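# Sort coloured parcels into matching trays with eight arms

## Task

Place every parcel into the tray that has the same colour as the parcel, lying flat on the bottom of that tray.

## Robot and tools

Robots: eight identical i2rt Big YAM arms, arm1 to arm8. Each has six joints, a two-finger gripper and a wrist camera (armN_cam_wrist). Eight fixed room cameras, cam_arm1 to cam_arm8, are not carried by any arm. The hand reaches about 1.0 m from the joint1 axis. Feet (scene frame, m): arm1 (-2.151,-0.606,0.766), arm2 (-0.854,-0.623,0.797), arm3 (0.435,-0.612,0.752), arm4 (1.688,-0.612,0.754), arm5 (2.165,0.644,0.790), arm6 (0.850,0.628,0.817), arm7 (-0.424,0.615,0.799), arm8 (-1.661,0.655,0.757). arm1-4 stand along y about -0.6, arm5-8 along y about +0.6. Each foot faces its own +x, rotated about z by its calibrated quaternion. The table tops under the arms are at z=0.720.

Frames: one shared scene frame, origin on the floor, +z up, metres. The hand point lies between the finger pads, roughly 1 cm behind the tips. The fingers point along the hand's +z; they open and close along its y. hand_target is the hand pose the drive's current joint targets correspond to; a loaded hand may rest short of it, and printed positions grow less accurate at long reach.

Tool move: optional keys arm1..arm8 and cameras. An arm not named gets nothing new. Each arm's object may hold:
- joints: absolute targets by name: joint1_rad (-2.879 to 2.879, turn about foot, positive counter-clockwise from above, 0 = along foot's +x), joint2_rad (0 to 3.141, shoulder; 0 = upper arm back and level, positive lifts it up then forward), joint3_rad (0 to 3.019, elbow; 0 = folded, positive opens), joint4_rad (-1.692 to 1.57, hand pitch, positive tips fingers up), joint5_rad (-1.57 to 1.57, sideways swing, positive to arm's right), joint6_rad (-2.094 to 2.094, roll, positive clockwise viewed from behind the hand), gripper_m (0 to 0.093, fingertip gap in metres). Done tolerances: ±0.045, ±0.14, ±0.09, ±0.055, ±0.03, ±0.035 rad, ±0.003 m.
- target: one list of seven numbers [x, y, z, qw, qx, qy, qz], an absolute hand pose in the scene frame (metres, unit quaternion), in the same form as the printed hand line. The hand travels in a straight line from hand_target toward it. When target is given, joints may contain only gripper_m.
- speed: top path speed in m/s, 0.002 to 0.5 (default 0.25), only allowed with target; rotation is capped at twice that value in rad/s.
All motions in one call start together; all hand paths in one call finish together, paced by the slowest. A path lasts 0.5 to 10 s and stops after 10 s even if short; an action lasts at most 15 s. Each control step clips the path pose to within 100 mm and 20 degrees of the measured hand, then uses damped inverse kinematics (position favoured). Expect the hand to lag, wander, overshoot speed near full stretch, and land a centimetre or more off. Paths ignore obstacles and other arms. Unknown keys make a call invalid; out-of-range values make it refused, and a refusal cancels the rest of that reply's move, wait and finished_scene calls.

cameras: list of camera names or "all"; omitted/null means all, [] means none.

wait: seconds (0 to 10), optional cameras; commands nothing, returns state and images.
zoom_image: camera plus region [x0, y0, x1, y1] in pixels of that camera's latest image (672x504, origin top-left), at most 504x504; the camera must be in the latest images.
finished_scene: scene = current scene number; irreversible; parcels must stay in place without the robots.

Results: each arm's state (joint_positions, Joint velocities in rad/s and m/s for the gripper, torques, hand, hand_target, statuses). The move line lists each arm sent a motion with done or its worst status. as last shown lists arms not named; their statuses read not commanded. pictures gives image order. Status words: off_target (stopped away from target, maybe still pushing); time_out (each joint now holds a target near where it stopped and keeps pushing; on_its_own lists joints still going there, and held at gives the target, not the reading); not_followed / joint command not followed / pose unreachable (a safety check withheld the arm's motion; gripper still obeys; the arm may keep trying until given new targets). Send a joint its reported position to relieve pushing. Torques follow joint order, include gravity, positive toward larger joint values; joints 3 and 4 wrap at ±28 N m.

Gripper: gripping a hard part at full force reads up to 0.005 m below its width; closed on nothing reads 0.000-0.002. Just below the first-contact reading the grip is light; about 0.005 m below (more for soft, small or round items) it is at full force (about 50-64 N per pad). To release, command well above the reading.

Avoid: knocking anything off the work area, dropping parcels, releasing while moving, slams, hard pushes, and arms pressing into each other (the self/arm check can be late and ignores fingers, gripper housings and wrist cameras). Arms keep pushing on contact; long holds, stretched poses or unreachable targets heat motors: MOTOR HOT appears at 85 °C, and at 100 °C an OVER-TEMPERATURE FAULT drops the arm for 30-60 s, after which affected keys read limit_stop_at_motor_heat and must be resent. The scene keeps running while you think, holding the last command. Loose objects may get brief outside pushes. Camera calibrations are approximate (a few mm and tenths of a degree).

Each tool is called after "Request:" as name(argument=value, ...) on one line, values as JSON.

## Session

Request:
move(cameras=["cam_arm1","cam_arm2","cam_arm3","cam_arm4","cam_arm5","cam_arm6","cam_arm7","cam_arm8"])

Scene clock: 0.00 s.
Joint torques (N m): no reading
Heat: arm1: hottest joint1_rad 32 °C; arm2: hottest joint2_rad 29 °C; arm3: hottest joint1_rad 31 °C; arm4: hottest gripper 32 °C; arm5: hottest joint6_rad 30 °C; arm6: hottest joint2_rad 30 °C; arm7: hottest joint5_rad 29 °C; arm8: hottest joint1_rad 31 °C.
Joint velocities: within noise
arm1.joint_positions: joint1_rad=-0.028 joint2_rad=+0.521 joint3_rad=+1.431 joint4_rad=-1.508 joint5_rad=+0.032 joint6_rad=-0.133 gripper_m=+0.09396
arm1.joint_status: not commanded
arm1.hand: x=-2.0073 y=-0.6778 z=+1.3083 quat_wxyz=(-0.446, -0.145, -0.870, +0.152) (m; scene frame)
arm1.hand_target: x=-2.0101 y=-0.6764 z=+1.3161 quat_wxyz=(-0.454, -0.145, -0.865, +0.155) (m; scene frame)
arm1.hand_status: not commanded
arm2.joint_positions: joint1_rad=+0.020 joint2_rad=+0.528 joint3_rad=+1.425 joint4_rad=-1.340 joint5_rad=+0.175 joint6_rad=+0.036 gripper_m=+0.09396
arm2.joint_status: not commanded
arm2.hand: x=-0.9859 y=-0.4872 z=+1.3715 quat_wxyz=(-0.230, +0.778, -0.324, -0.487) (m; scene frame)
arm2.hand_target: x=-0.9833 y=-0.4891 z=+1.3817 quat_wxyz=(-0.232, +0.772, -0.322, -0.497) (m; scene frame)
arm2.hand_status: not commanded
arm3.joint_positions: joint1_rad=+0.084 joint2_rad=+0.623 joint3_rad=+1.443 joint4_rad=-1.225 joint5_rad=+0.214 joint6_rad=-0.288 gripper_m=+0.09396
arm3.joint_status: not commanded
arm3.hand: x=+0.2458 y=-0.4641 z=+1.3420 quat_wxyz=(-0.302, +0.818, -0.155, -0.465) (m; scene frame)
arm3.hand_target: x=+0.2487 y=-0.4659 z=+1.3553 quat_wxyz=(-0.306, +0.809, -0.155, -0.477) (m; scene frame)
arm3.hand_status: not commanded
arm4.joint_positions: joint1_rad=+0.299 joint2_rad=+0.615 joint3_rad=+1.406 joint4_rad=-1.263 joint5_rad=-0.166 joint6_rad=-0.115 gripper_m=+0.09396
arm4.joint_status: not commanded
arm4.hand: x=+1.7423 y=-0.3720 z=+1.3161 quat_wxyz=(-0.394, +0.570, -0.636, -0.340) (m; scene frame)
arm4.hand_target: x=+1.7413 y=-0.3753 z=+1.3284 quat_wxyz=(-0.404, +0.566, -0.630, -0.346) (m; scene frame)
arm4.hand_status: not commanded
arm5.joint_positions: joint1_rad=-0.422 joint2_rad=+0.625 joint3_rad=+1.427 joint4_rad=-1.371 joint5_rad=+0.120 joint6_rad=-0.097 gripper_m=+0.09396
arm5.joint_status: not commanded
arm5.hand: x=+2.0004 y=+0.7998 z=+1.3402 quat_wxyz=(-0.234, +0.830, -0.279, -0.422) (m; scene frame)
arm5.hand_target: x=+2.0022 y=+0.7982 z=+1.3527 quat_wxyz=(-0.238, +0.823, -0.277, -0.434) (m; scene frame)
arm5.hand_status: not commanded
arm6.joint_positions: joint1_rad=+0.075 joint2_rad=+0.549 joint3_rad=+1.411 joint4_rad=-1.315 joint5_rad=-0.143 joint6_rad=+0.201 gripper_m=+0.09396
arm6.joint_status: not commanded
arm6.hand: x=+1.0364 y=+0.5443 z=+1.3862 quat_wxyz=(-0.531, -0.272, -0.802, +0.030) (m; scene frame)
arm6.hand_target: x=+1.0336 y=+0.5460 z=+1.3993 quat_wxyz=(-0.544, -0.268, -0.794, +0.033) (m; scene frame)
arm6.hand_status: not commanded
arm7.joint_positions: joint1_rad=-0.146 joint2_rad=+0.496 joint3_rad=+1.379 joint4_rad=-1.460 joint5_rad=-0.022 joint6_rad=+0.046 gripper_m=+0.09396
arm7.joint_status: not commanded
arm7.hand: x=-0.3012 y=+0.4957 z=+1.3304 quat_wxyz=(-0.447, -0.351, -0.807, +0.162) (m; scene frame)
arm7.hand_target: x=-0.3031 y=+0.4977 z=+1.3404 quat_wxyz=(-0.457, -0.348, -0.801, +0.166) (m; scene frame)
arm7.hand_status: not commanded
arm8.joint_positions: joint1_rad=-0.237 joint2_rad=+0.447 joint3_rad=+1.428 joint4_rad=-1.458 joint5_rad=-0.190 joint6_rad=-0.420 gripper_m=+0.09396
arm8.joint_status: not commanded
arm8.hand: x=-1.7428 y=+0.5401 z=+1.3190 quat_wxyz=(-0.160, -0.687, -0.503, +0.499) (m; scene frame)
arm8.hand_target: x=-1.7406 y=+0.5420 z=+1.3271 quat_wxyz=(-0.161, -0.682, -0.500, +0.508) (m; scene frame)
arm8.hand_status: not commanded
pictures: cam_arm1, cam_arm2, cam_arm3, cam_arm4, cam_arm5, cam_arm6, cam_arm7, cam_arm8

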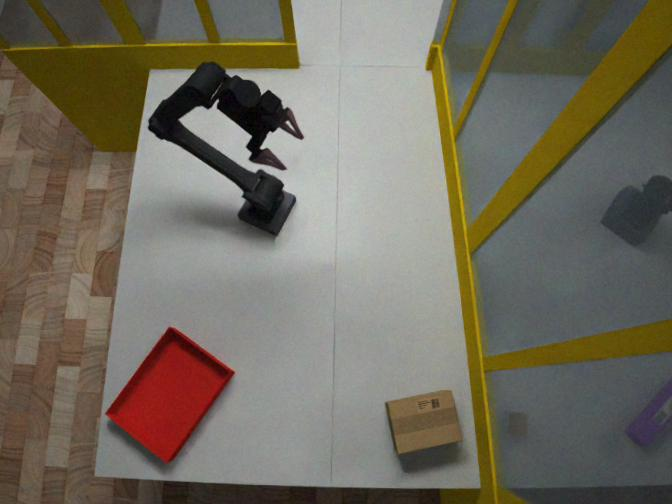

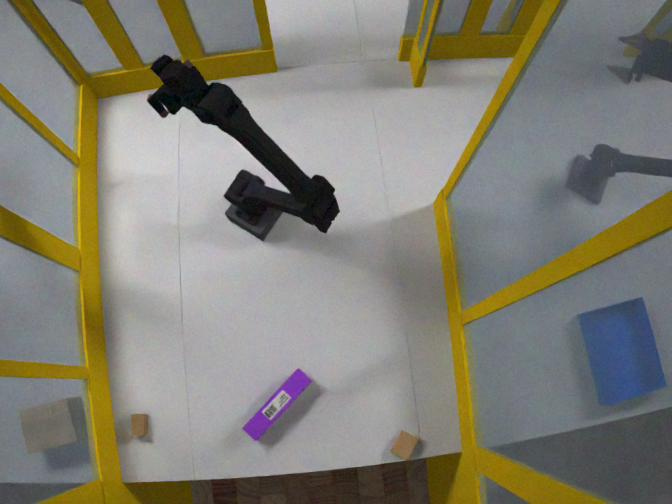

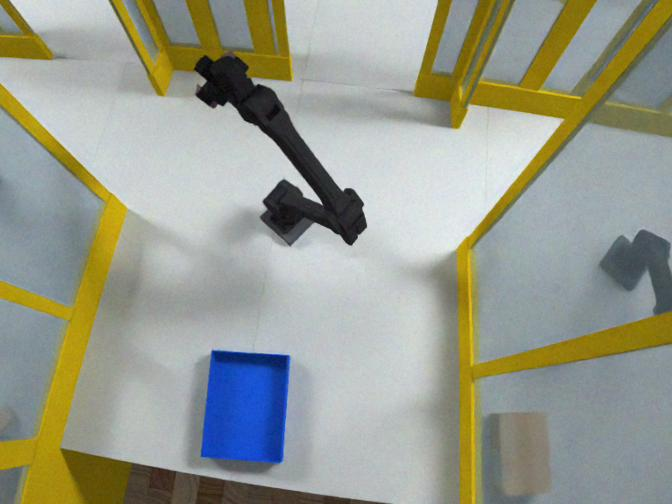

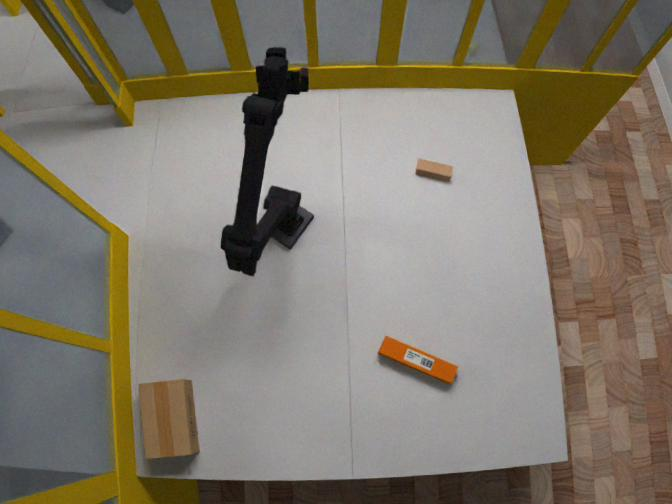

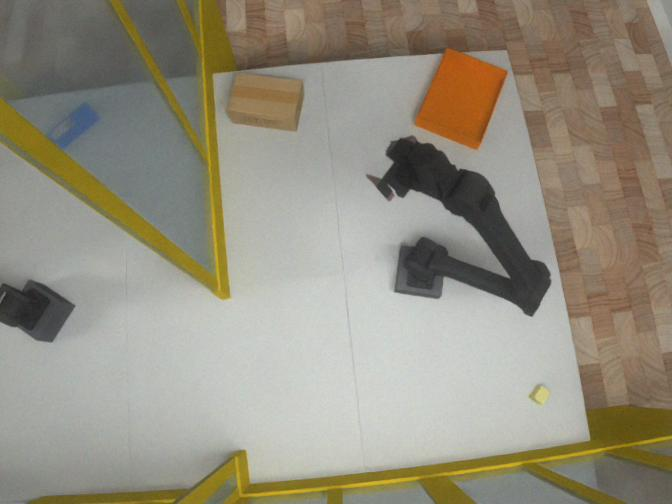

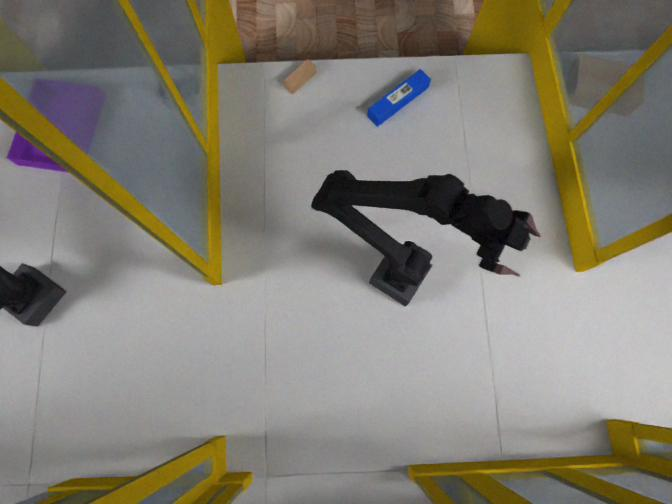

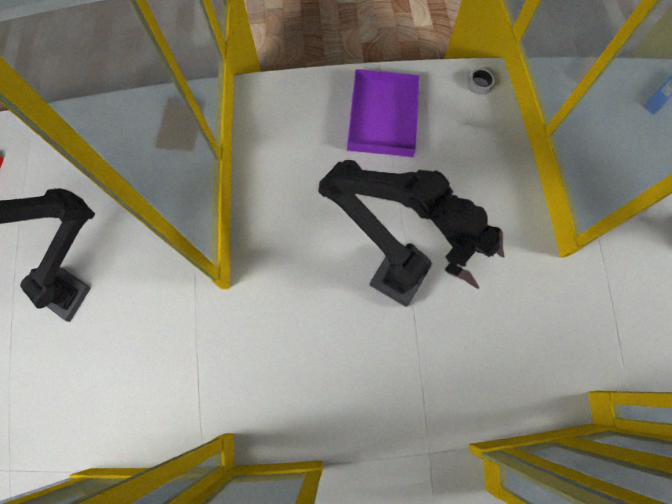

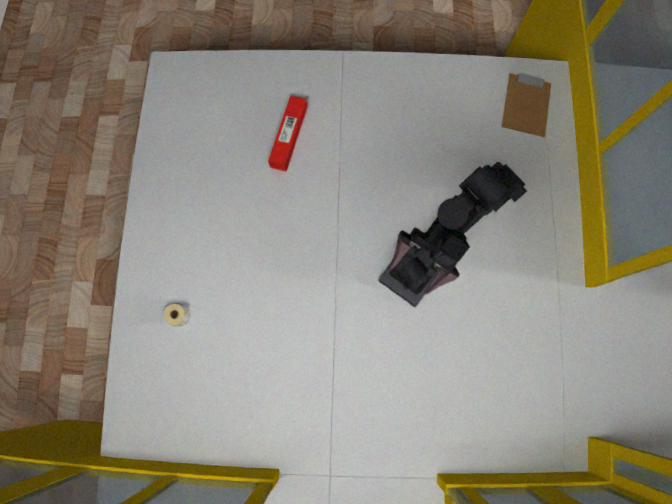

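Request:
zoom_image(camera="cam_arm2", region=[228, 355, 328, 455])

Request:
zoom_image(camera="cam_arm4", region=[368, 310, 468, 410])

Request:
zoom_image(camera="cam_arm6", region=[350, 50, 450, 150])

Request:
zoom_image(camera="cam_arm8", region=[238, 82, 338, 182])

Scaled by 5.040.

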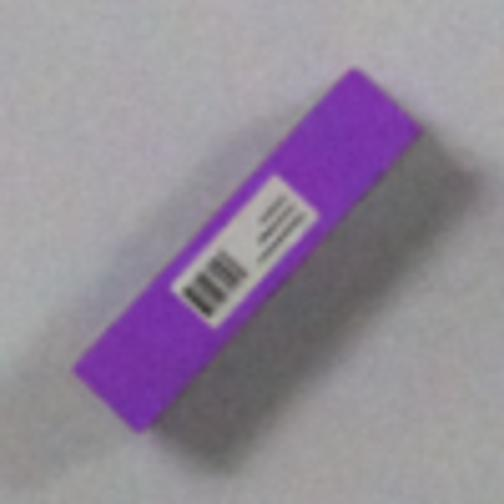

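Scaled by 5.040.

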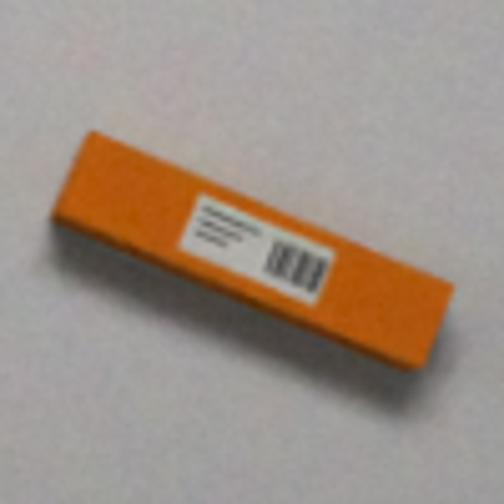

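Scaled by 5.040.

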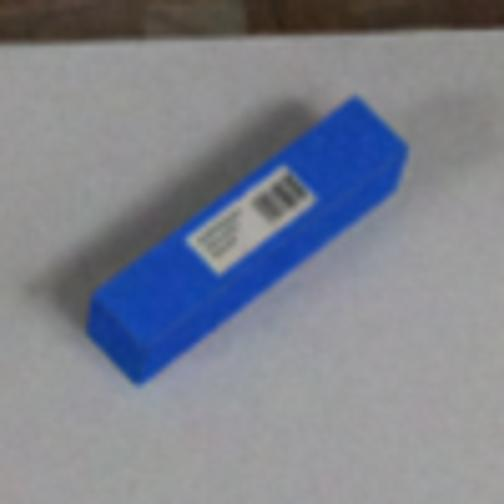

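Scaled by 5.040.

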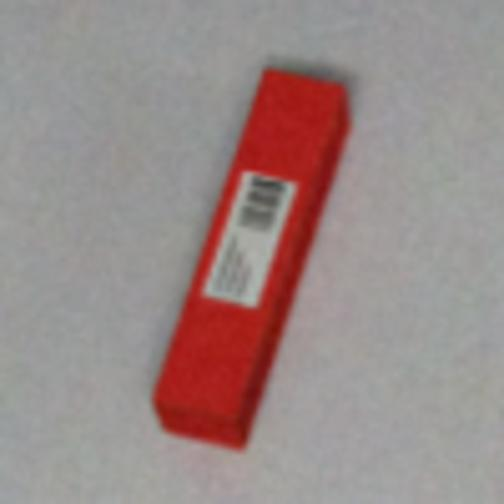

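Request:
move(arm2={"joints":{"joint1_rad":2.248}}, arm4={"joints":{"joint1_rad":-1.824}}, arm6={"joints":{"joint1_rad":2.12}}, arm8={"joints":{"joint1_rad":-1.82}}, arm1={"joints":{"joint1_rad":1.457}}, arm7={"joints":{"joint1_rad":-1.023}}, arm3={"joints":{"joint1_rad":-1.22}}, arm5={"joints":{"joint1_rad":0.7}}, cameras=[])

Request:
move(arm2={"target":[-0.8445,-1.277,0.9,0,0.943,0.334,0],"speed":0.3}, arm4={"target":[2.135,-1.146,0.9,0,0.208,0.978,0],"speed":0.3}, arm6={"target":[0.9037,1.3816,0.9,0,-0.326,0.946,0],"speed":0.3}, arm8={"target":[-2.080,1.1437,0.9,0,0.629,-0.777,0],"speed":0.3}, cameras=["arm2_cam_wrist","arm4_cam_wrist","arm6_cam_wrist","arm8_cam_wrist"])

Scene clock: 105.27 s.
Joint torques (N m): arm1=[2.26 3.96 7.95 1.72 0.09 0.01] | arm2=[0.73 3.72 8.12 2.18 0.06 -0.06] | arm3=[-1.61 0.91 9.89 1.68 -0.07 -0.01] | arm4=[-1.44 2.37 10.8 1.96 -0.14 0.04] | arm5=[-0.32 3.02 7.45 1.85 -0.12 -0.06] | arm6=[0.03 3.66 9.13 1.72 0.03 -0.12] | arm7=[-1.03 2.26 9.78 1.46 -0.07 0.11] | arm8=[1.2 6.24 8.53 1.4 -0.16 -0.01]
Heat: arm1: hottest joint1_rad 31 °C; arm2: hottest joint3_rad 33 °C; arm3: hottest joint1_rad 30 °C; arm4: hottest joint3_rad 40 °C; arm5: hottest joint3_rad 33 °C; arm6: hottest joint2_rad 30 °C; arm7: hottest joint3_rad 38 °C; arm8: hottest joint1_rad 30 °C.
move: arm1 done; arm2 done; arm3 done; arm4 done; arm5 done; arm6 done; arm7 done; arm8 done
Joint velocities: within noise
arm1.joint_positions: joint1_rad=+1.444 joint2_rad=+0.521 joint3_rad=+1.431 joint4_rad=-1.508 joint5_rad=+0.032 joint6_rad=-0.133 gripper_m=+0.09398
arm1.joint_status: all done
arm1.hand: x=-2.0619 y=-0.4631 z=+1.3059 quat_wxyz=(-0.427, +0.478, -0.745, -0.183) (m; scene frame)
arm1.hand_target: x=-2.0653 y=-0.4645 z=+1.3137 quat_wxyz=(-0.434, +0.480, -0.738, -0.190) (m; scene frame)
arm1.hand_status: not commanded
arm2.joint_positions: joint1_rad=+2.241 joint2_rad=+0.528 joint3_rad=+1.425 joint4_rad=-1.340 joint5_rad=+0.175 joint6_rad=+0.036 gripper_m=+0.09398
arm2.joint_status: all done
arm2.hand: x=-0.8826 y=-0.8111 z=+1.3712 quat_wxyz=(+0.334, +0.636, +0.554, -0.421) (m; scene frame)
arm2.hand_target: x=-0.8814 y=-0.8081 z=+1.3813 quat_wxyz=(+0.343, +0.630, +0.551, -0.427) (m; scene frame)
arm2.hand_status: not commanded
arm3.joint_positions: joint1_rad=-1.207 joint2_rad=+0.623 joint3_rad=+1.443 joint4_rad=-1.225 joint5_rad=+0.214 joint6_rad=-0.288 gripper_m=+0.09397
arm3.joint_status: all done
arm3.hand: x=+0.5257 y=-0.3944 z=+1.3440 quat_wxyz=(-0.523, +0.557, -0.615, -0.194) (m; scene frame)
arm3.hand_target: x=+0.5276 y=-0.3991 z=+1.3573 quat_wxyz=(-0.535, +0.546, -0.614, -0.197) (m; scene frame)
arm3.hand_status: not commanded
arm4.joint_positions: joint1_rad=-1.808 joint2_rad=+0.615 joint3_rad=+1.406 joint4_rad=-1.263 joint5_rad=-0.166 joint6_rad=-0.115 gripper_m=+0.09398
arm4.joint_status: all done
arm4.hand: x=+1.8710 y=-0.7668 z=+1.3185 quat_wxyz=(-0.490, -0.264, -0.810, +0.186) (m; scene frame)
arm4.hand_target: x=+1.8662 y=-0.7667 z=+1.3307 quat_wxyz=(-0.498, -0.267, -0.801, +0.196) (m; scene frame)
arm4.hand_status: not commanded
arm5.joint_positions: joint1_rad=+0.693 joint2_rad=+0.625 joint3_rad=+1.427 joint4_rad=-1.371 joint5_rad=+0.120 joint6_rad=-0.097 gripper_m=+0.09397
arm5.joint_status: all done
arm5.hand: x=+1.9484 y=+0.5651 z=+1.3386 quat_wxyz=(+0.026, +0.854, +0.203, -0.479) (m; scene frame)
arm5.hand_target: x=+1.9510 y=+0.5646 z=+1.3511 quat_wxyz=(+0.030, +0.847, +0.203, -0.491) (m; scene frame)
arm5.hand_status: not commanded
arm6.joint_positions: joint1_rad=+2.111 joint2_rad=+0.549 joint3_rad=+1.411 joint4_rad=-1.315 joint5_rad=-0.144 joint6_rad=+0.201 gripper_m=+0.09398
arm6.joint_status: all done
arm6.hand: x=+0.8421 y=+0.8321 z=+1.3863 quat_wxyz=(-0.305, +0.540, -0.652, -0.437) (m; scene frame)
arm6.hand_target: x=+0.8402 y=+0.8288 z=+1.3993 quat_wxyz=(-0.312, +0.538, -0.643, -0.447) (m; scene frame)
arm6.hand_status: not commanded
arm7.joint_positions: joint1_rad=-1.014 joint2_rad=+0.496 joint3_rad=+1.379 joint4_rad=-1.460 joint5_rad=-0.022 joint6_rad=+0.046 gripper_m=+0.09397
arm7.joint_status: all done
arm7.hand: x=-0.4342 y=+0.4441 z=+1.3303 quat_wxyz=(-0.337, -0.657, -0.585, +0.336) (m; scene frame)
arm7.hand_target: x=-0.4355 y=+0.4469 z=+1.3403 quat_wxyz=(-0.342, -0.655, -0.578, +0.345) (m; scene frame)
arm7.hand_status: not commanded
arm8.joint_positions: joint1_rad=-1.812 joint2_rad=+0.447 joint3_rad=+1.428 joint4_rad=-1.458 joint5_rad=-0.190 joint6_rad=-0.420 gripper_m=+0.09398
arm8.joint_status: all done
arm8.hand: x=-1.7764 y=+0.7380 z=+1.3188 quat_wxyz=(+0.241, -0.842, +0.133, +0.465) (m; scene frame)
arm8.hand_target: x=-1.7739 y=+0.7367 z=+1.3269 quat_wxyz=(+0.248, -0.836, +0.134, +0.471) (m; scene frame)
arm8.hand_status: not commanded
pictures: none
No camera images: "cameras" was empty.

Scene clock: 110.07 s.
Joint torques (N m): arm1=[2.26 4.6 7.99 1.72 0.11 0.02] | arm2=[-0.26 -23.77 11.77 0.05 -0.07 0.09] | arm3=[-1.55 0.97 9.92 1.7 -0.08 -0.01] | arm4=[0.79 -18.2 15.3 -0.25 -0.02 -0.04] | arm5=[-0.03 2.96 7.32 1.72 -0.06 -0.07] | arm6=[-1.32 -19.72 13.22 -0.29 0.04 0.01] | arm7=[-1.03 2.37 9.78 1.48 -0.07 0.1] | arm8=[1.14 -19.37 14.02 -0.68 -0.12 0.04]
Heat: arm1: hottest joint1_rad 31 °C; arm2: hottest joint3_rad 34 °C; arm3: hottest joint1_rad 30 °C; arm4: hottest joint3_rad 41 °C; arm5: hottest joint3_rad 33 °C; arm6: hottest joint3_rad 31 °C; arm7: hottest joint3_rad 38 °C; arm8: hottest joint1_rad 30 °C.
move: arm2 off_target; arm4 off_target; arm6 off_target; arm8 off_target
Joint velocities: within noise
arm1, arm3, arm5, arm7: as last shown
arm1.hand_target: x=-2.0652 y=-0.4645 z=+1.3137 quat_wxyz=(-0.434, +0.480, -0.738, -0.190) (m; scene frame)
arm2.joint_positions: joint1_rad=+2.252 joint2_rad=+2.113 joint3_rad=+1.887 joint4_rad=-1.377 joint5_rad=+0.003 joint6_rad=+0.890 gripper_m=+0.09398
arm2.joint_status: not commanded
arm2.hand: x=-0.8419 y=-1.2627 z=+0.8853 quat_wxyz=(-0.016, +0.939, +0.343, +0.004) (m; scene frame)
arm2.hand_target: x=-0.8445 y=-1.2762 z=+0.9002 quat_wxyz=(+0.000, +0.943, +0.334, +0.000) (m; scene frame)
arm2.hand_status: off_target (0.021 m and 2.2 deg from the pose sent, 0.664 m and 76.6 deg at the start)
arm4.joint_positions: joint1_rad=-1.846 joint2_rad=+2.228 joint3_rad=+2.223 joint4_rad=-1.588 joint5_rad=-0.018 joint6_rad=-0.453 gripper_m=+0.09398
arm4.joint_status: not commanded
arm4.hand: x=+2.1194 y=-1.1413 z=+0.8948 quat_wxyz=(+0.008, -0.219, -0.976, -0.008) (m; scene frame)
arm4.hand_target: x=+2.1344 y=-1.1452 z=+0.9000 quat_wxyz=(-0.001, -0.208, -0.978, +0.001) (m; scene frame)
arm4.hand_status: off_target (0.017 m and 1.8 deg from the pose sent, 0.624 m and 64.2 deg at the start)
arm6.joint_positions: joint1_rad=+2.128 joint2_rad=+2.540 joint3_rad=+2.608 joint4_rad=-1.673 joint5_rad=+0.002 joint6_rad=+0.828 gripper_m=+0.09398
arm6.joint_status: not commanded
arm6.hand: x=+0.8963 y=+1.3719 z=+0.8861 quat_wxyz=(+0.006, +0.335, -0.942, +0.016) (m; scene frame)
arm6.hand_target: x=+0.9037 y=+1.3806 z=+0.9000 quat_wxyz=(+0.000, +0.326, -0.945, -0.001) (m; scene frame)
arm6.hand_status: off_target (0.019 m and 2.2 deg from the pose sent, 0.736 m and 75.2 deg at the start)
arm8.joint_positions: joint1_rad=-1.819 joint2_rad=+2.052 joint3_rad=+1.910 joint4_rad=-1.450 joint5_rad=+0.004 joint6_rad=+0.911 gripper_m=+0.09398
arm8.joint_status: not commanded
arm8.hand: x=-2.0739 y=+1.1315 z=+0.8921 quat_wxyz=(+0.002, -0.635, +0.773, -0.011) (m; scene frame)
arm8.hand_target: x=-2.0795 y=+1.1432 z=+0.9000 quat_wxyz=(+0.000, -0.629, +0.777, +0.000) (m; scene frame)
arm8.hand_status: off_target (0.016 m and 1.5 deg from the pose sent, 0.657 m and 101.5 deg at the start)
pictures: arm2_cam_wrist, arm4_cam_wrist, arm6_cam_wrist, arm8_cam_wrist
camera_calibration:
arm2_cam_wrist: T_world_to_cam=[[-0.640717, 0.766723, 0.0402288, 0.391869], [0.630411, 0.495452, 0.597586, 0.631744], [0.438252, 0.408244, -0.800795, 1.71397], [0, 0, 0, 1]] pos_world=[-0.898329, -1.31317, 0.979248]
arm4_cam_wrist: T_world_to_cam=[[-0.414728, -0.909946, -0.000136124, -0.161996], [-0.730483, 0.332844, 0.59633, 1.39917], [-0.542582, 0.247414, -0.802739, 2.27545], [0, 0, 0, 1]] pos_world=[2.18951, -1.17609, 0.992208]
arm6_cam_wrist: T_world_to_cam=[[0.636079, -0.770916, 0.0330506, 0.456778], [-0.633395, -0.49719, 0.592969, 0.730265], [-0.440697, -0.398109, -0.804547, 1.77838], [0, 0, 0, 1]] pos_world=[0.955723, 1.42321, 0.982665]
arm8_cam_wrist: T_world_to_cam=[[0.979857, -0.199498, 0.00897055, 2.25088], [-0.164896, -0.782933, 0.599855, 0.0130647], [-0.112646, -0.589251, -0.800059, 1.26735], [0, 0, 0, 1]] pos_world=[-2.06062, 1.20606, 0.985929]

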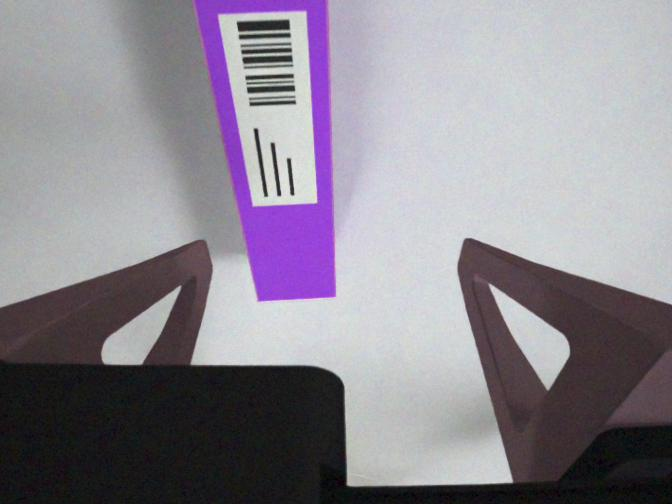

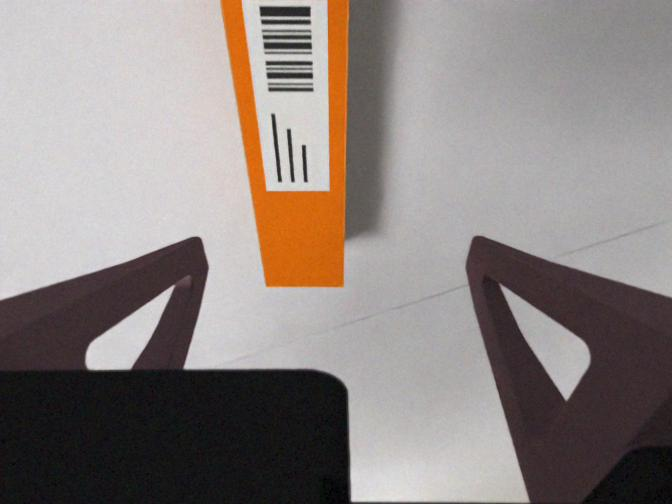

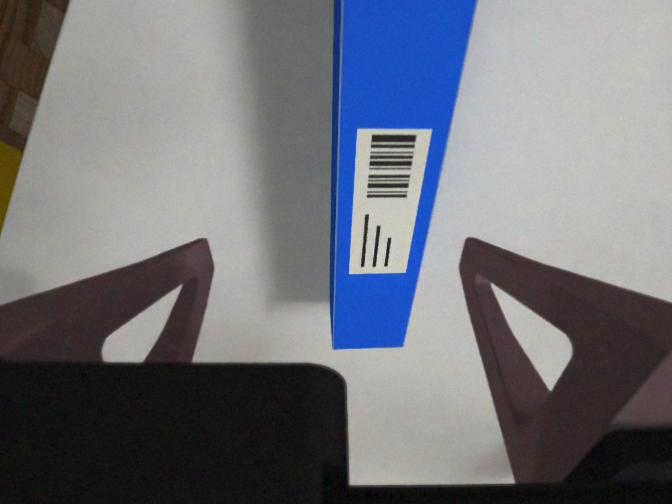

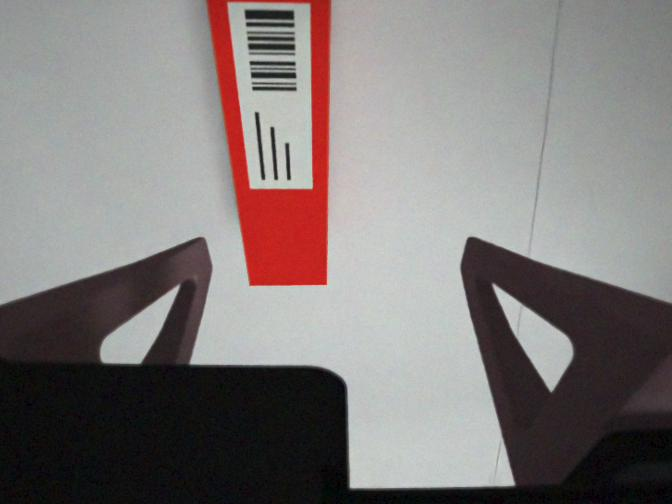

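Request:
move(arm2={"target":[-0.8505,-1.315,0.855,0,0.938,0.346,0],"speed":0.2}, arm4={"target":[2.173,-1.143,0.845,0,0.196,0.981,0],"speed":0.2}, arm6={"target":[0.9109,1.346,0.855,0,-0.315,0.949,0],"speed":0.2}, arm8={"target":[-2.1016,1.1784,0.85,0,0.616,-0.788,0],"speed":0.2}, cameras=["arm2_cam_wrist","arm4_cam_wrist","arm6_cam_wrist","arm8_cam_wrist"])

Scene clock: 177.97 s.
Joint torques (N m): arm1=[1.96 4.48 7.97 1.66 0.1 0.04] | arm2=[-0.21 -25.82 11.71 0.43 -0.04 -0.2] | arm3=[-1.85 0.97 9.94 1.7 -0.07 -0.01] | arm4=[0.21 -19.9 15.16 0.32 -0.04 0.11] | arm5=[-0.15 3.37 7.43 1.8 -0.06 -0.05] | arm6=[-1.32 -21.89 8.53 0.44 0.03 0] | arm7=[-1.2 2.32 9.8 1.51 -0.08 0.11] | arm8=[1.26 -21.95 13.97 -0.28 -0.11 0.05]
Heat: arm1: hottest joint1_rad 31 °C; arm2: hottest joint3_rad 40 °C; arm3: hottest joint1_rad 30 °C; arm4: hottest joint3_rad 45 °C; arm5: hottest joint3_rad 34 °C; arm6: hottest joint3_rad 41 °C; arm7: hottest joint3_rad 39 °C; arm8: hottest joint2_rad 39 °C.
move: arm2 off_target; arm4 off_target; arm6 off_target; arm8 off_target
Joint velocities: within noise
arm1, arm3, arm5, arm7: as last shown
arm2.joint_positions: joint1_rad=+2.243 joint2_rad=+2.260 joint3_rad=+2.018 joint4_rad=-1.375 joint5_rad=+0.003 joint6_rad=+0.885 gripper_m=+0.09398
arm2.joint_status: not commanded
arm2.hand: x=-0.8474 y=-1.2976 z=+0.8388 quat_wxyz=(-0.023, +0.940, +0.342, +0.006) (m; scene frame)
arm2.hand_target: x=-0.8505 y=-1.3140 z=+0.8555 quat_wxyz=(+0.000, +0.938, +0.346, -0.001) (m; scene frame)
arm2.hand_status: off_target (0.024 m and 2.8 deg from the pose sent, 0.061 m and 1.9 deg at the start)
arm4.joint_positions: joint1_rad=-1.793 joint2_rad=+2.334 joint3_rad=+2.252 joint4_rad=-1.536 joint5_rad=-0.018 joint6_rad=-0.450 gripper_m=+0.09398
arm4.joint_status: not commanded
arm4.hand: x=+2.1584 y=-1.1320 z=+0.8337 quat_wxyz=(+0.018, -0.195, -0.981, -0.015) (m; scene frame)
arm4.hand_target: x=+2.1723 y=-1.1420 z=+0.8453 quat_wxyz=(-0.001, -0.196, -0.981, +0.000) (m; scene frame)
arm4.hand_status: off_target (0.021 m and 2.7 deg from the pose sent, 0.073 m and 3.0 deg at the start)
arm6.joint_positions: joint1_rad=+2.115 joint2_rad=+2.411 joint3_rad=+2.219 joint4_rad=-1.426 joint5_rad=+0.002 joint6_rad=+0.837 gripper_m=+0.09398
arm6.joint_status: not commanded
arm6.hand: x=+0.9038 y=+1.3388 z=+0.8313 quat_wxyz=(+0.008, +0.324, -0.946, +0.022) (m; scene frame)
arm6.hand_target: x=+0.9107 y=+1.3456 z=+0.8550 quat_wxyz=(+0.000, +0.315, -0.949, +0.000) (m; scene frame)
arm6.hand_status: off_target (0.026 m and 2.9 deg from the pose sent, 0.043 m and 3.1 deg at the start)
arm8.joint_positions: joint1_rad=-1.828 joint2_rad=+2.206 joint3_rad=+2.031 joint4_rad=-1.431 joint5_rad=+0.004 joint6_rad=+0.936 gripper_m=+0.09398
arm8.joint_status: not commanded
arm8.hand: x=-2.0948 y=+1.1639 z=+0.8398 quat_wxyz=(+0.002, -0.622, +0.783, -0.018) (m; scene frame)
arm8.hand_target: x=-2.1010 y=+1.1778 z=+0.8502 quat_wxyz=(+0.000, -0.616, +0.788, +0.000) (m; scene frame)
arm8.hand_status: off_target (0.019 m and 2.3 deg from the pose sent, 0.069 m and 3.1 deg at the start)
pictures: arm2_cam_wrist, arm4_cam_wrist, arm6_cam_wrist, arm8_cam_wrist
camera_calibration:
arm2_cam_wrist: T_world_to_cam=[[-0.638075, 0.768278, 0.0510804, 0.412157], [0.632101, 0.484785, 0.604509, 0.66203], [0.439668, 0.418011, -0.794959, 1.7024], [0, 0, 0, 1]] pos_world=[-0.903975, -1.34922, 0.932084]
arm4_cam_wrist: T_world_to_cam=[[-0.369215, -0.929273, -0.0115245, -0.24801], [-0.735717, 0.284691, 0.61455, 1.40267], [-0.567803, 0.23538, -0.788794, 2.27452], [0, 0, 0, 1]] pos_world=[2.23188, -1.16517, 0.92926]
arm6_cam_wrist: T_world_to_cam=[[0.6183, -0.784789, 0.0425445, 0.455008], [-0.644244, -0.475078, 0.599375, 0.725865], [-0.450171, -0.398003, -0.799337, 1.72854], [0, 0, 0, 1]] pos_world=[0.964441, 1.38989, 0.927263]
arm8_cam_wrist: T_world_to_cam=[[0.972555, -0.231725, 0.0209606, 2.29038], [-0.19668, -0.770638, 0.606164, -0.0198189], [-0.12431, -0.59365, -0.795064, 1.21882], [0, 0, 0, 1]] pos_world=[-2.07991, 1.23902, 0.933041]

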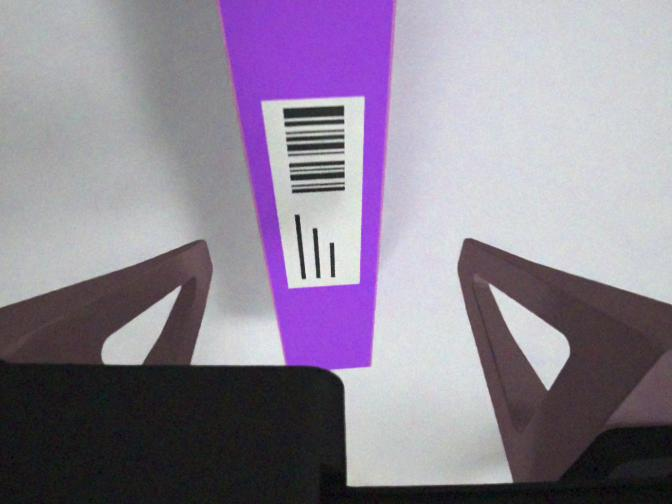

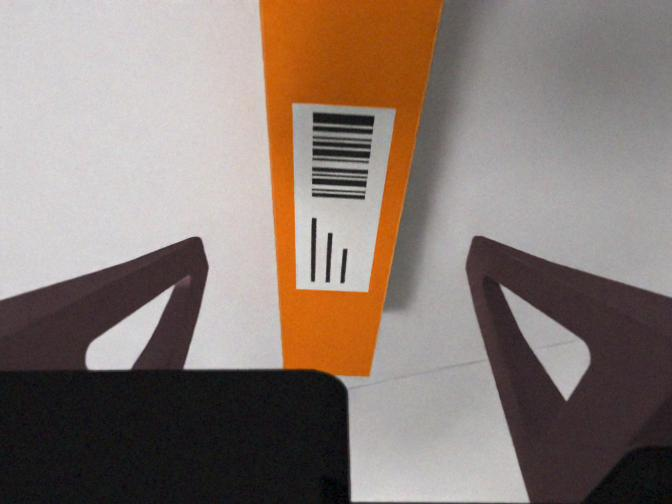

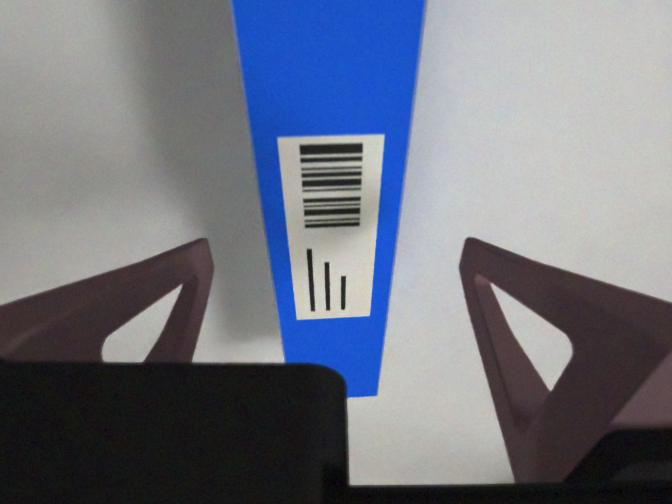

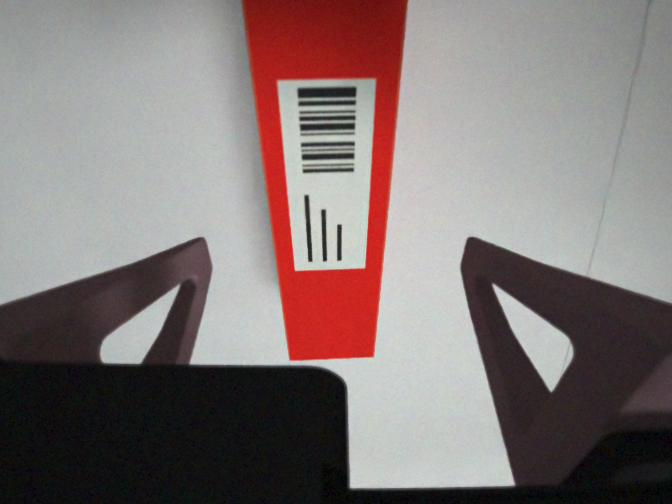

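Request:
move(arm2={"target":[-0.8455,-1.322,0.783,0,0.938,0.346,0],"speed":0.15}, arm4={"target":[2.173,-1.143,0.777,0,0.196,0.981,0],"speed":0.15}, arm6={"target":[0.9087,1.349,0.788,0,-0.315,0.949,0],"speed":0.15}, arm8={"target":[-2.1056,1.1794,0.776,0,0.616,-0.788,0],"speed":0.15}, cameras=["arm2_cam_wrist","arm4_cam_wrist","arm6_cam_wrist","arm8_cam_wrist"])

Scene clock: 194.90 s.
Joint torques (N m): arm1=[2.49 4.48 8.05 1.58 0.11 0.01] | arm2=[0.32 -26.52 8.55 0.91 -0.06 -0.13] | arm3=[-1.55 0.97 9.88 1.68 -0.08 -0.01] | arm4=[0.15 -19.84 10.14 0.75 -0.03 0.12] | arm5=[0.03 3.02 7.42 1.69 -0.09 -0.04] | arm6=[-1.08 -18.84 8.43 0.55 0.04 0] | arm7=[-1.26 2.14 9.74 1.46 -0.08 0.11] | arm8=[1.49 -22.42 9.65 0.2 -0.13 0.03]
Heat: arm1: hottest joint3_rad 32 °C; arm2: hottest joint3_rad 39 °C; arm3: hottest joint1_rad 30 °C; arm4: hottest joint3_rad 47 °C; arm5: hottest joint3_rad 34 °C; arm6: hottest joint3_rad 37 °C; arm7: hottest joint3_rad 39 °C; arm8: hottest joint2_rad 40 °C.
move: arm2 done; arm4 off_target; arm6 done; arm8 done
Joint velocities: within noise
arm1, arm3, arm5, arm7: as last shown
arm2.joint_positions: joint1_rad=+2.243 joint2_rad=+2.345 joint3_rad=+2.018 joint4_rad=-1.263 joint5_rad=+0.003 joint6_rad=+0.885 gripper_m=+0.09398
arm2.joint_status: not commanded
arm2.hand: x=-0.8472 y=-1.3152 z=+0.7821 quat_wxyz=(-0.010, +0.940, +0.342, +0.002) (m; scene frame)
arm2.hand_target: x=-0.8454 y=-1.3220 z=+0.7832 quat_wxyz=(+0.000, +0.938, +0.346, +0.000) (m; scene frame)
arm2.hand_status: done (0.007 m and 1.3 deg from the pose sent, 0.061 m and 2.8 deg at the start)
arm4.joint_positions: joint1_rad=-1.793 joint2_rad=+2.364 joint3_rad=+2.198 joint4_rad=-1.395 joint5_rad=-0.018 joint6_rad=-0.448 gripper_m=+0.09398
arm4.joint_status: not commanded
arm4.hand: x=+2.1691 y=-1.1449 z=+0.7923 quat_wxyz=(-0.004, -0.195, -0.981, +0.002) (m; scene frame)
arm4.hand_target: x=+2.1728 y=-1.1426 z=+0.7773 quat_wxyz=(+0.000, -0.196, -0.981, +0.000) (m; scene frame)
arm4.hand_status: off_target (0.016 m and 0.6 deg from the pose sent, 0.060 m and 2.7 deg at the start)
arm6.joint_positions: joint1_rad=+2.115 joint2_rad=+2.435 joint3_rad=+2.161 joint4_rad=-1.305 joint5_rad=+0.002 joint6_rad=+0.841 gripper_m=+0.09398
arm6.joint_status: not commanded
arm6.hand: x=+0.9043 y=+1.3459 z=+0.7924 quat_wxyz=(+0.001, +0.322, -0.947, +0.004) (m; scene frame)
arm6.hand_target: x=+0.9086 y=+1.3488 z=+0.7879 quat_wxyz=(+0.000, +0.315, -0.949, +0.000) (m; scene frame)
arm6.hand_status: done (0.007 m and 1.0 deg from the pose sent, 0.045 m and 2.9 deg at the start)
arm8.joint_positions: joint1_rad=-1.828 joint2_rad=+2.266 joint3_rad=+1.991 joint4_rad=-1.295 joint5_rad=+0.004 joint6_rad=+0.940 gripper_m=+0.09398
arm8.joint_status: not commanded
arm8.hand: x=-2.1052 y=+1.1761 z=+0.7853 quat_wxyz=(+0.002, -0.621, +0.784, +0.000) (m; scene frame)
arm8.hand_target: x=-2.1054 y=+1.1793 z=+0.7762 quat_wxyz=(+0.000, -0.616, +0.788, +0.000) (m; scene frame)
arm8.hand_status: done (0.010 m and 0.7 deg from the pose sent, 0.067 m and 2.3 deg at the start)
pictures: arm2_cam_wrist, arm4_cam_wrist, arm6_cam_wrist, arm8_cam_wrist
camera_calibration:
arm2_cam_wrist: T_world_to_cam=[[-0.638093, 0.769384, 0.0297639, 0.446789], [0.631911, 0.50121, 0.591166, 0.736603], [0.439916, 0.396027, -0.806, 1.6445], [0, 0, 0, 1]] pos_world=[-0.903817, -1.36421, 0.876716]
arm4_cam_wrist: T_world_to_cam=[[-0.369508, -0.929122, 0.0140308, -0.275949], [-0.758293, 0.310229, 0.573367, 1.55047], [-0.53708, 0.201224, -0.819178, 2.16925], [0, 0, 0, 1]] pos_world=[2.23881, -1.1739, 0.891885]
arm6_cam_wrist: T_world_to_cam=[[0.615509, -0.788008, 0.0138597, 0.491513], [-0.647666, -0.495712, 0.578618, 0.800228], [-0.449085, -0.365121, -0.815481, 1.66803], [0, 0, 0, 1]] pos_world=[0.964839, 1.39303, 0.890411]
arm8_cam_wrist: T_world_to_cam=[[0.971893, -0.235253, -0.00896875, 2.33074], [-0.185019, -0.786808, 0.588813, 0.0777388], [-0.145577, -0.570604, -0.808219, 1.11982], [0, 0, 0, 1]] pos_world=[-2.08783, 1.24845, 0.880189]

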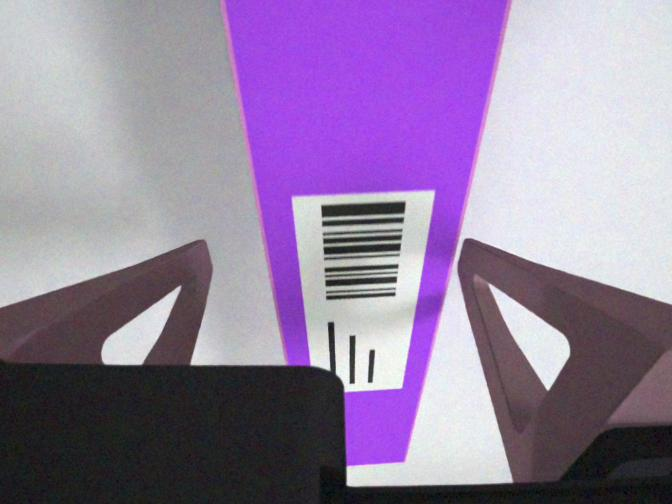

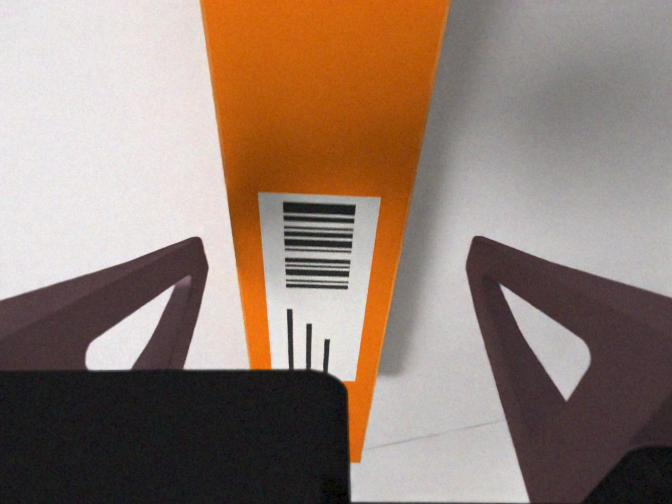

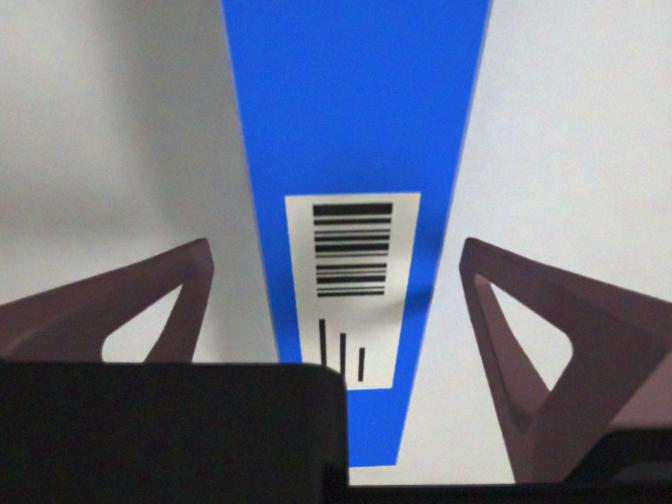

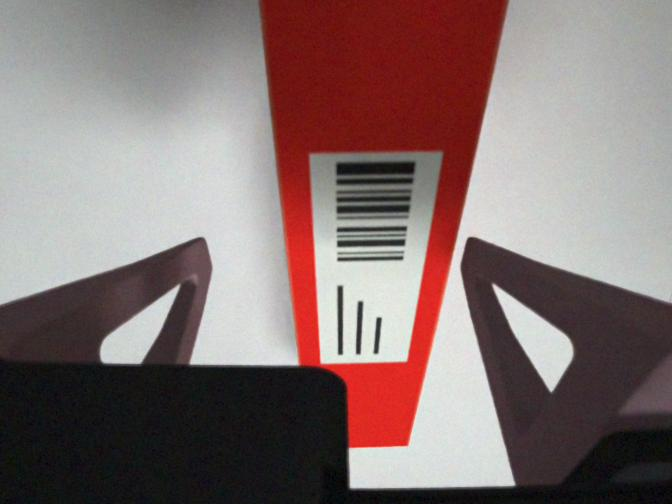

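Request:
move(arm2={"target":[-0.8495,-1.317,0.755,0,0.938,0.346,0],"speed":0.1}, arm4={"target":[2.175,-1.138,0.745,0,0.196,0.981,0],"speed":0.1}, arm6={"target":[0.9112,1.346,0.76,0,-0.315,0.949,0],"speed":0.1}, arm8={"target":[-2.0976,1.1774,0.752,0,0.616,-0.788,0],"speed":0.1}, cameras=["arm2_cam_wrist","arm4_cam_wrist","arm6_cam_wrist","arm8_cam_wrist"])

Scene clock: 208.70 s.
Joint torques (N m): arm1=[2.37 4.37 7.92 1.73 0.09 0] | arm2=[-0.15 -25.35 7.38 1.02 -0.06 -0.19] | arm3=[-1.85 1.08 9.89 1.69 -0.08 -0.01] | arm4=[0.79 -19.43 9.58 0.77 -0.02 0.12] | arm5=[-0.56 2.73 7.47 1.76 -0.09 -0.07] | arm6=[-1.32 -18.78 8.27 0.54 0.04 -0.04] | arm7=[-1.14 2.43 9.76 1.46 -0.08 0.1] | arm8=[1.2 -21.83 8.68 0.29 -0.11 -0.02]
Heat: arm1: hottest joint3_rad 32 °C; arm2: hottest joint3_rad 38 °C; arm3: hottest joint1_rad 30 °C; arm4: hottest joint3_rad 47 °C; arm5: hottest joint3_rad 34 °C; arm6: hottest joint2_rad 38 °C; arm7: hottest joint3_rad 40 °C; arm8: hottest joint2_rad 41 °C.
move: arm2 off_target; arm4 off_target; arm6 done; arm8 off_target
Joint velocities: arm1=[within noise] | arm2=[within noise] | arm3=[within noise] | arm4=[within noise] | arm5=[within noise] | arm6=[within noise] | arm7=[within noise] | arm8=[-0.015 -0.015 -0.002 -0.046 -0.007 -0.037 0]
arm1, arm3, arm5, arm7: as last shown
arm2.joint_positions: joint1_rad=+2.243 joint2_rad=+2.349 joint3_rad=+1.984 joint4_rad=-1.199 joint5_rad=+0.003 joint6_rad=+0.885 gripper_m=+0.09398
arm2.joint_status: not commanded
arm2.hand: x=-0.8472 y=-1.3175 z=+0.7668 quat_wxyz=(+0.002, +0.940, +0.342, -0.003) (m; scene frame)
arm2.hand_target: x=-0.8494 y=-1.3168 z=+0.7552 quat_wxyz=(+0.000, +0.938, +0.346, +0.000) (m; scene frame)
arm2.hand_status: off_target (0.012 m and 0.7 deg from the pose sent, 0.027 m and 1.3 deg at the start)
arm4.joint_positions: joint1_rad=-1.793 joint2_rad=+2.375 joint3_rad=+2.149 joint4_rad=-1.324 joint5_rad=-0.018 joint6_rad=-0.441 gripper_m=+0.09398
arm4.joint_status: not commanded
arm4.hand: x=+2.1692 y=-1.1456 z=+0.7659 quat_wxyz=(-0.009, -0.198, -0.980, +0.005) (m; scene frame)
arm4.hand_target: x=+2.1746 y=-1.1376 z=+0.7454 quat_wxyz=(+0.000, -0.196, -0.981, +0.000) (m; scene frame)
arm4.hand_status: off_target (0.023 m and 1.2 deg from the pose sent, 0.048 m and 0.6 deg at the start)
arm6.joint_positions: joint1_rad=+2.114 joint2_rad=+2.455 joint3_rad=+2.125 joint4_rad=-1.247 joint5_rad=+0.002 joint6_rad=+0.841 gripper_m=+0.09398
arm6.joint_status: not commanded
arm6.hand: x=+0.9047 y=+1.3437 z=+0.7653 quat_wxyz=(+0.000, +0.322, -0.947, +0.003) (m; scene frame)
arm6.hand_target: x=+0.9113 y=+1.3459 z=+0.7601 quat_wxyz=(+0.000, +0.315, -0.949, +0.000) (m; scene frame)
arm6.hand_status: done (0.009 m and 0.9 deg from the pose sent, 0.033 m and 1.0 deg at the start)
arm8.joint_positions: joint1_rad=-1.831 joint2_rad=+2.266 joint3_rad=+1.941 joint4_rad=-1.232 joint5_rad=+0.004 joint6_rad=+0.940 gripper_m=+0.09398
arm8.joint_status: not commanded
arm8.hand: x=-2.1019 y=+1.1754 z=+0.7669 quat_wxyz=(+0.001, -0.619, +0.785, +0.007) (m; scene frame)
arm8.hand_target: x=-2.0975 y=+1.1771 z=+0.7523 quat_wxyz=(+0.000, -0.616, +0.788, +0.000) (m; scene frame)
arm8.hand_status: off_target (0.016 m and 0.9 deg from the pose sent, 0.034 m and 0.7 deg at the start)
pictures: arm2_cam_wrist, arm4_cam_wrist, arm6_cam_wrist, arm8_cam_wrist
camera_calibration:
arm2_cam_wrist: T_world_to_cam=[[-0.638103, 0.769887, 0.00990734, 0.464908], [0.631738, 0.516159, 0.578349, 0.776177], [0.44015, 0.375305, -0.815729, 1.61341], [0, 0, 0, 1]] pos_world=[-0.903822, -1.36408, 0.862597]
arm4_cam_wrist: T_world_to_cam=[[-0.376197, -0.926352, 0.0186564, -0.262057], [-0.760155, 0.320091, 0.565425, 1.58726], [-0.529755, 0.198529, -0.824588, 2.13303], [0, 0, 0, 1]] pos_world=[2.23796, -1.17429, 0.866281]
arm6_cam_wrist: T_world_to_cam=[[0.614905, -0.788503, 0.0124477, 0.492244], [-0.648126, -0.496317, 0.577583, 0.817095], [-0.449248, -0.363227, -0.816237, 1.64352], [0, 0, 0, 1]] pos_world=[0.965243, 1.39064, 0.863431]
arm8_cam_wrist: T_world_to_cam=[[0.970963, -0.238461, -0.0191733, 2.3369], [-0.182949, -0.791785, 0.582757, 0.103496], [-0.154146, -0.562328, -0.81242, 1.08058], [0, 0, 0, 1]] pos_world=[-2.08354, 1.24685, 0.862379]

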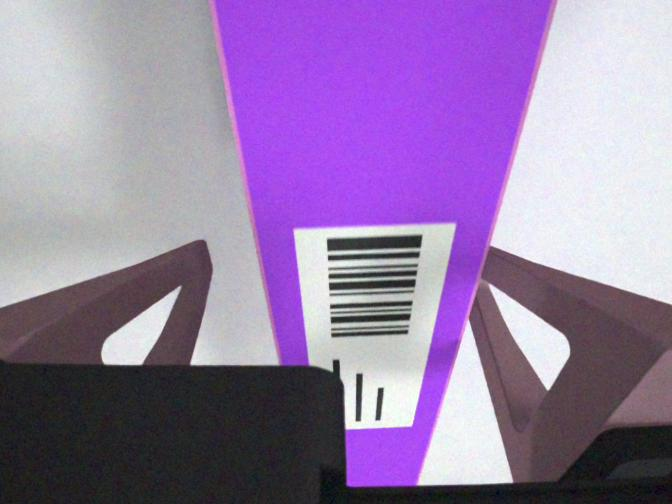

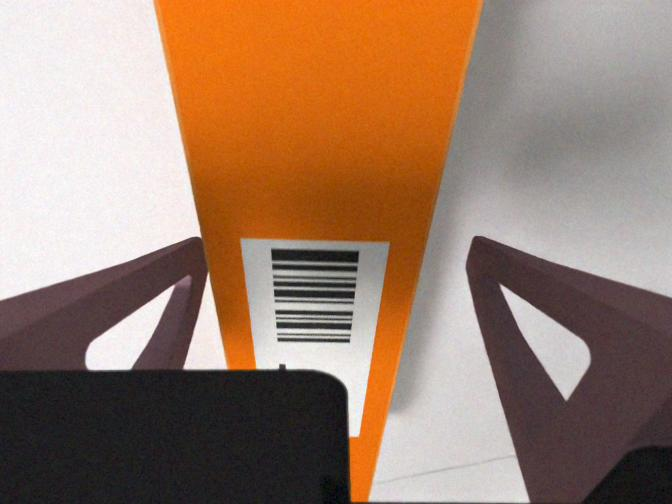

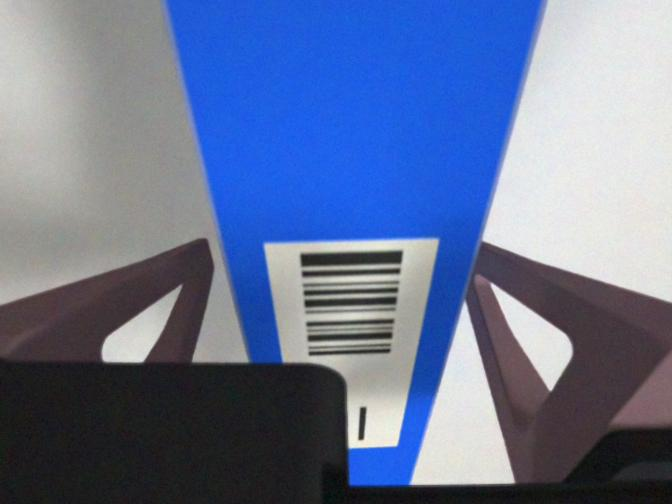

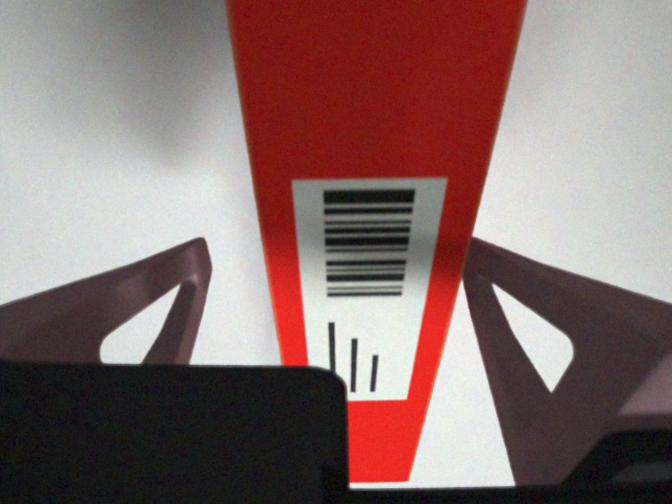

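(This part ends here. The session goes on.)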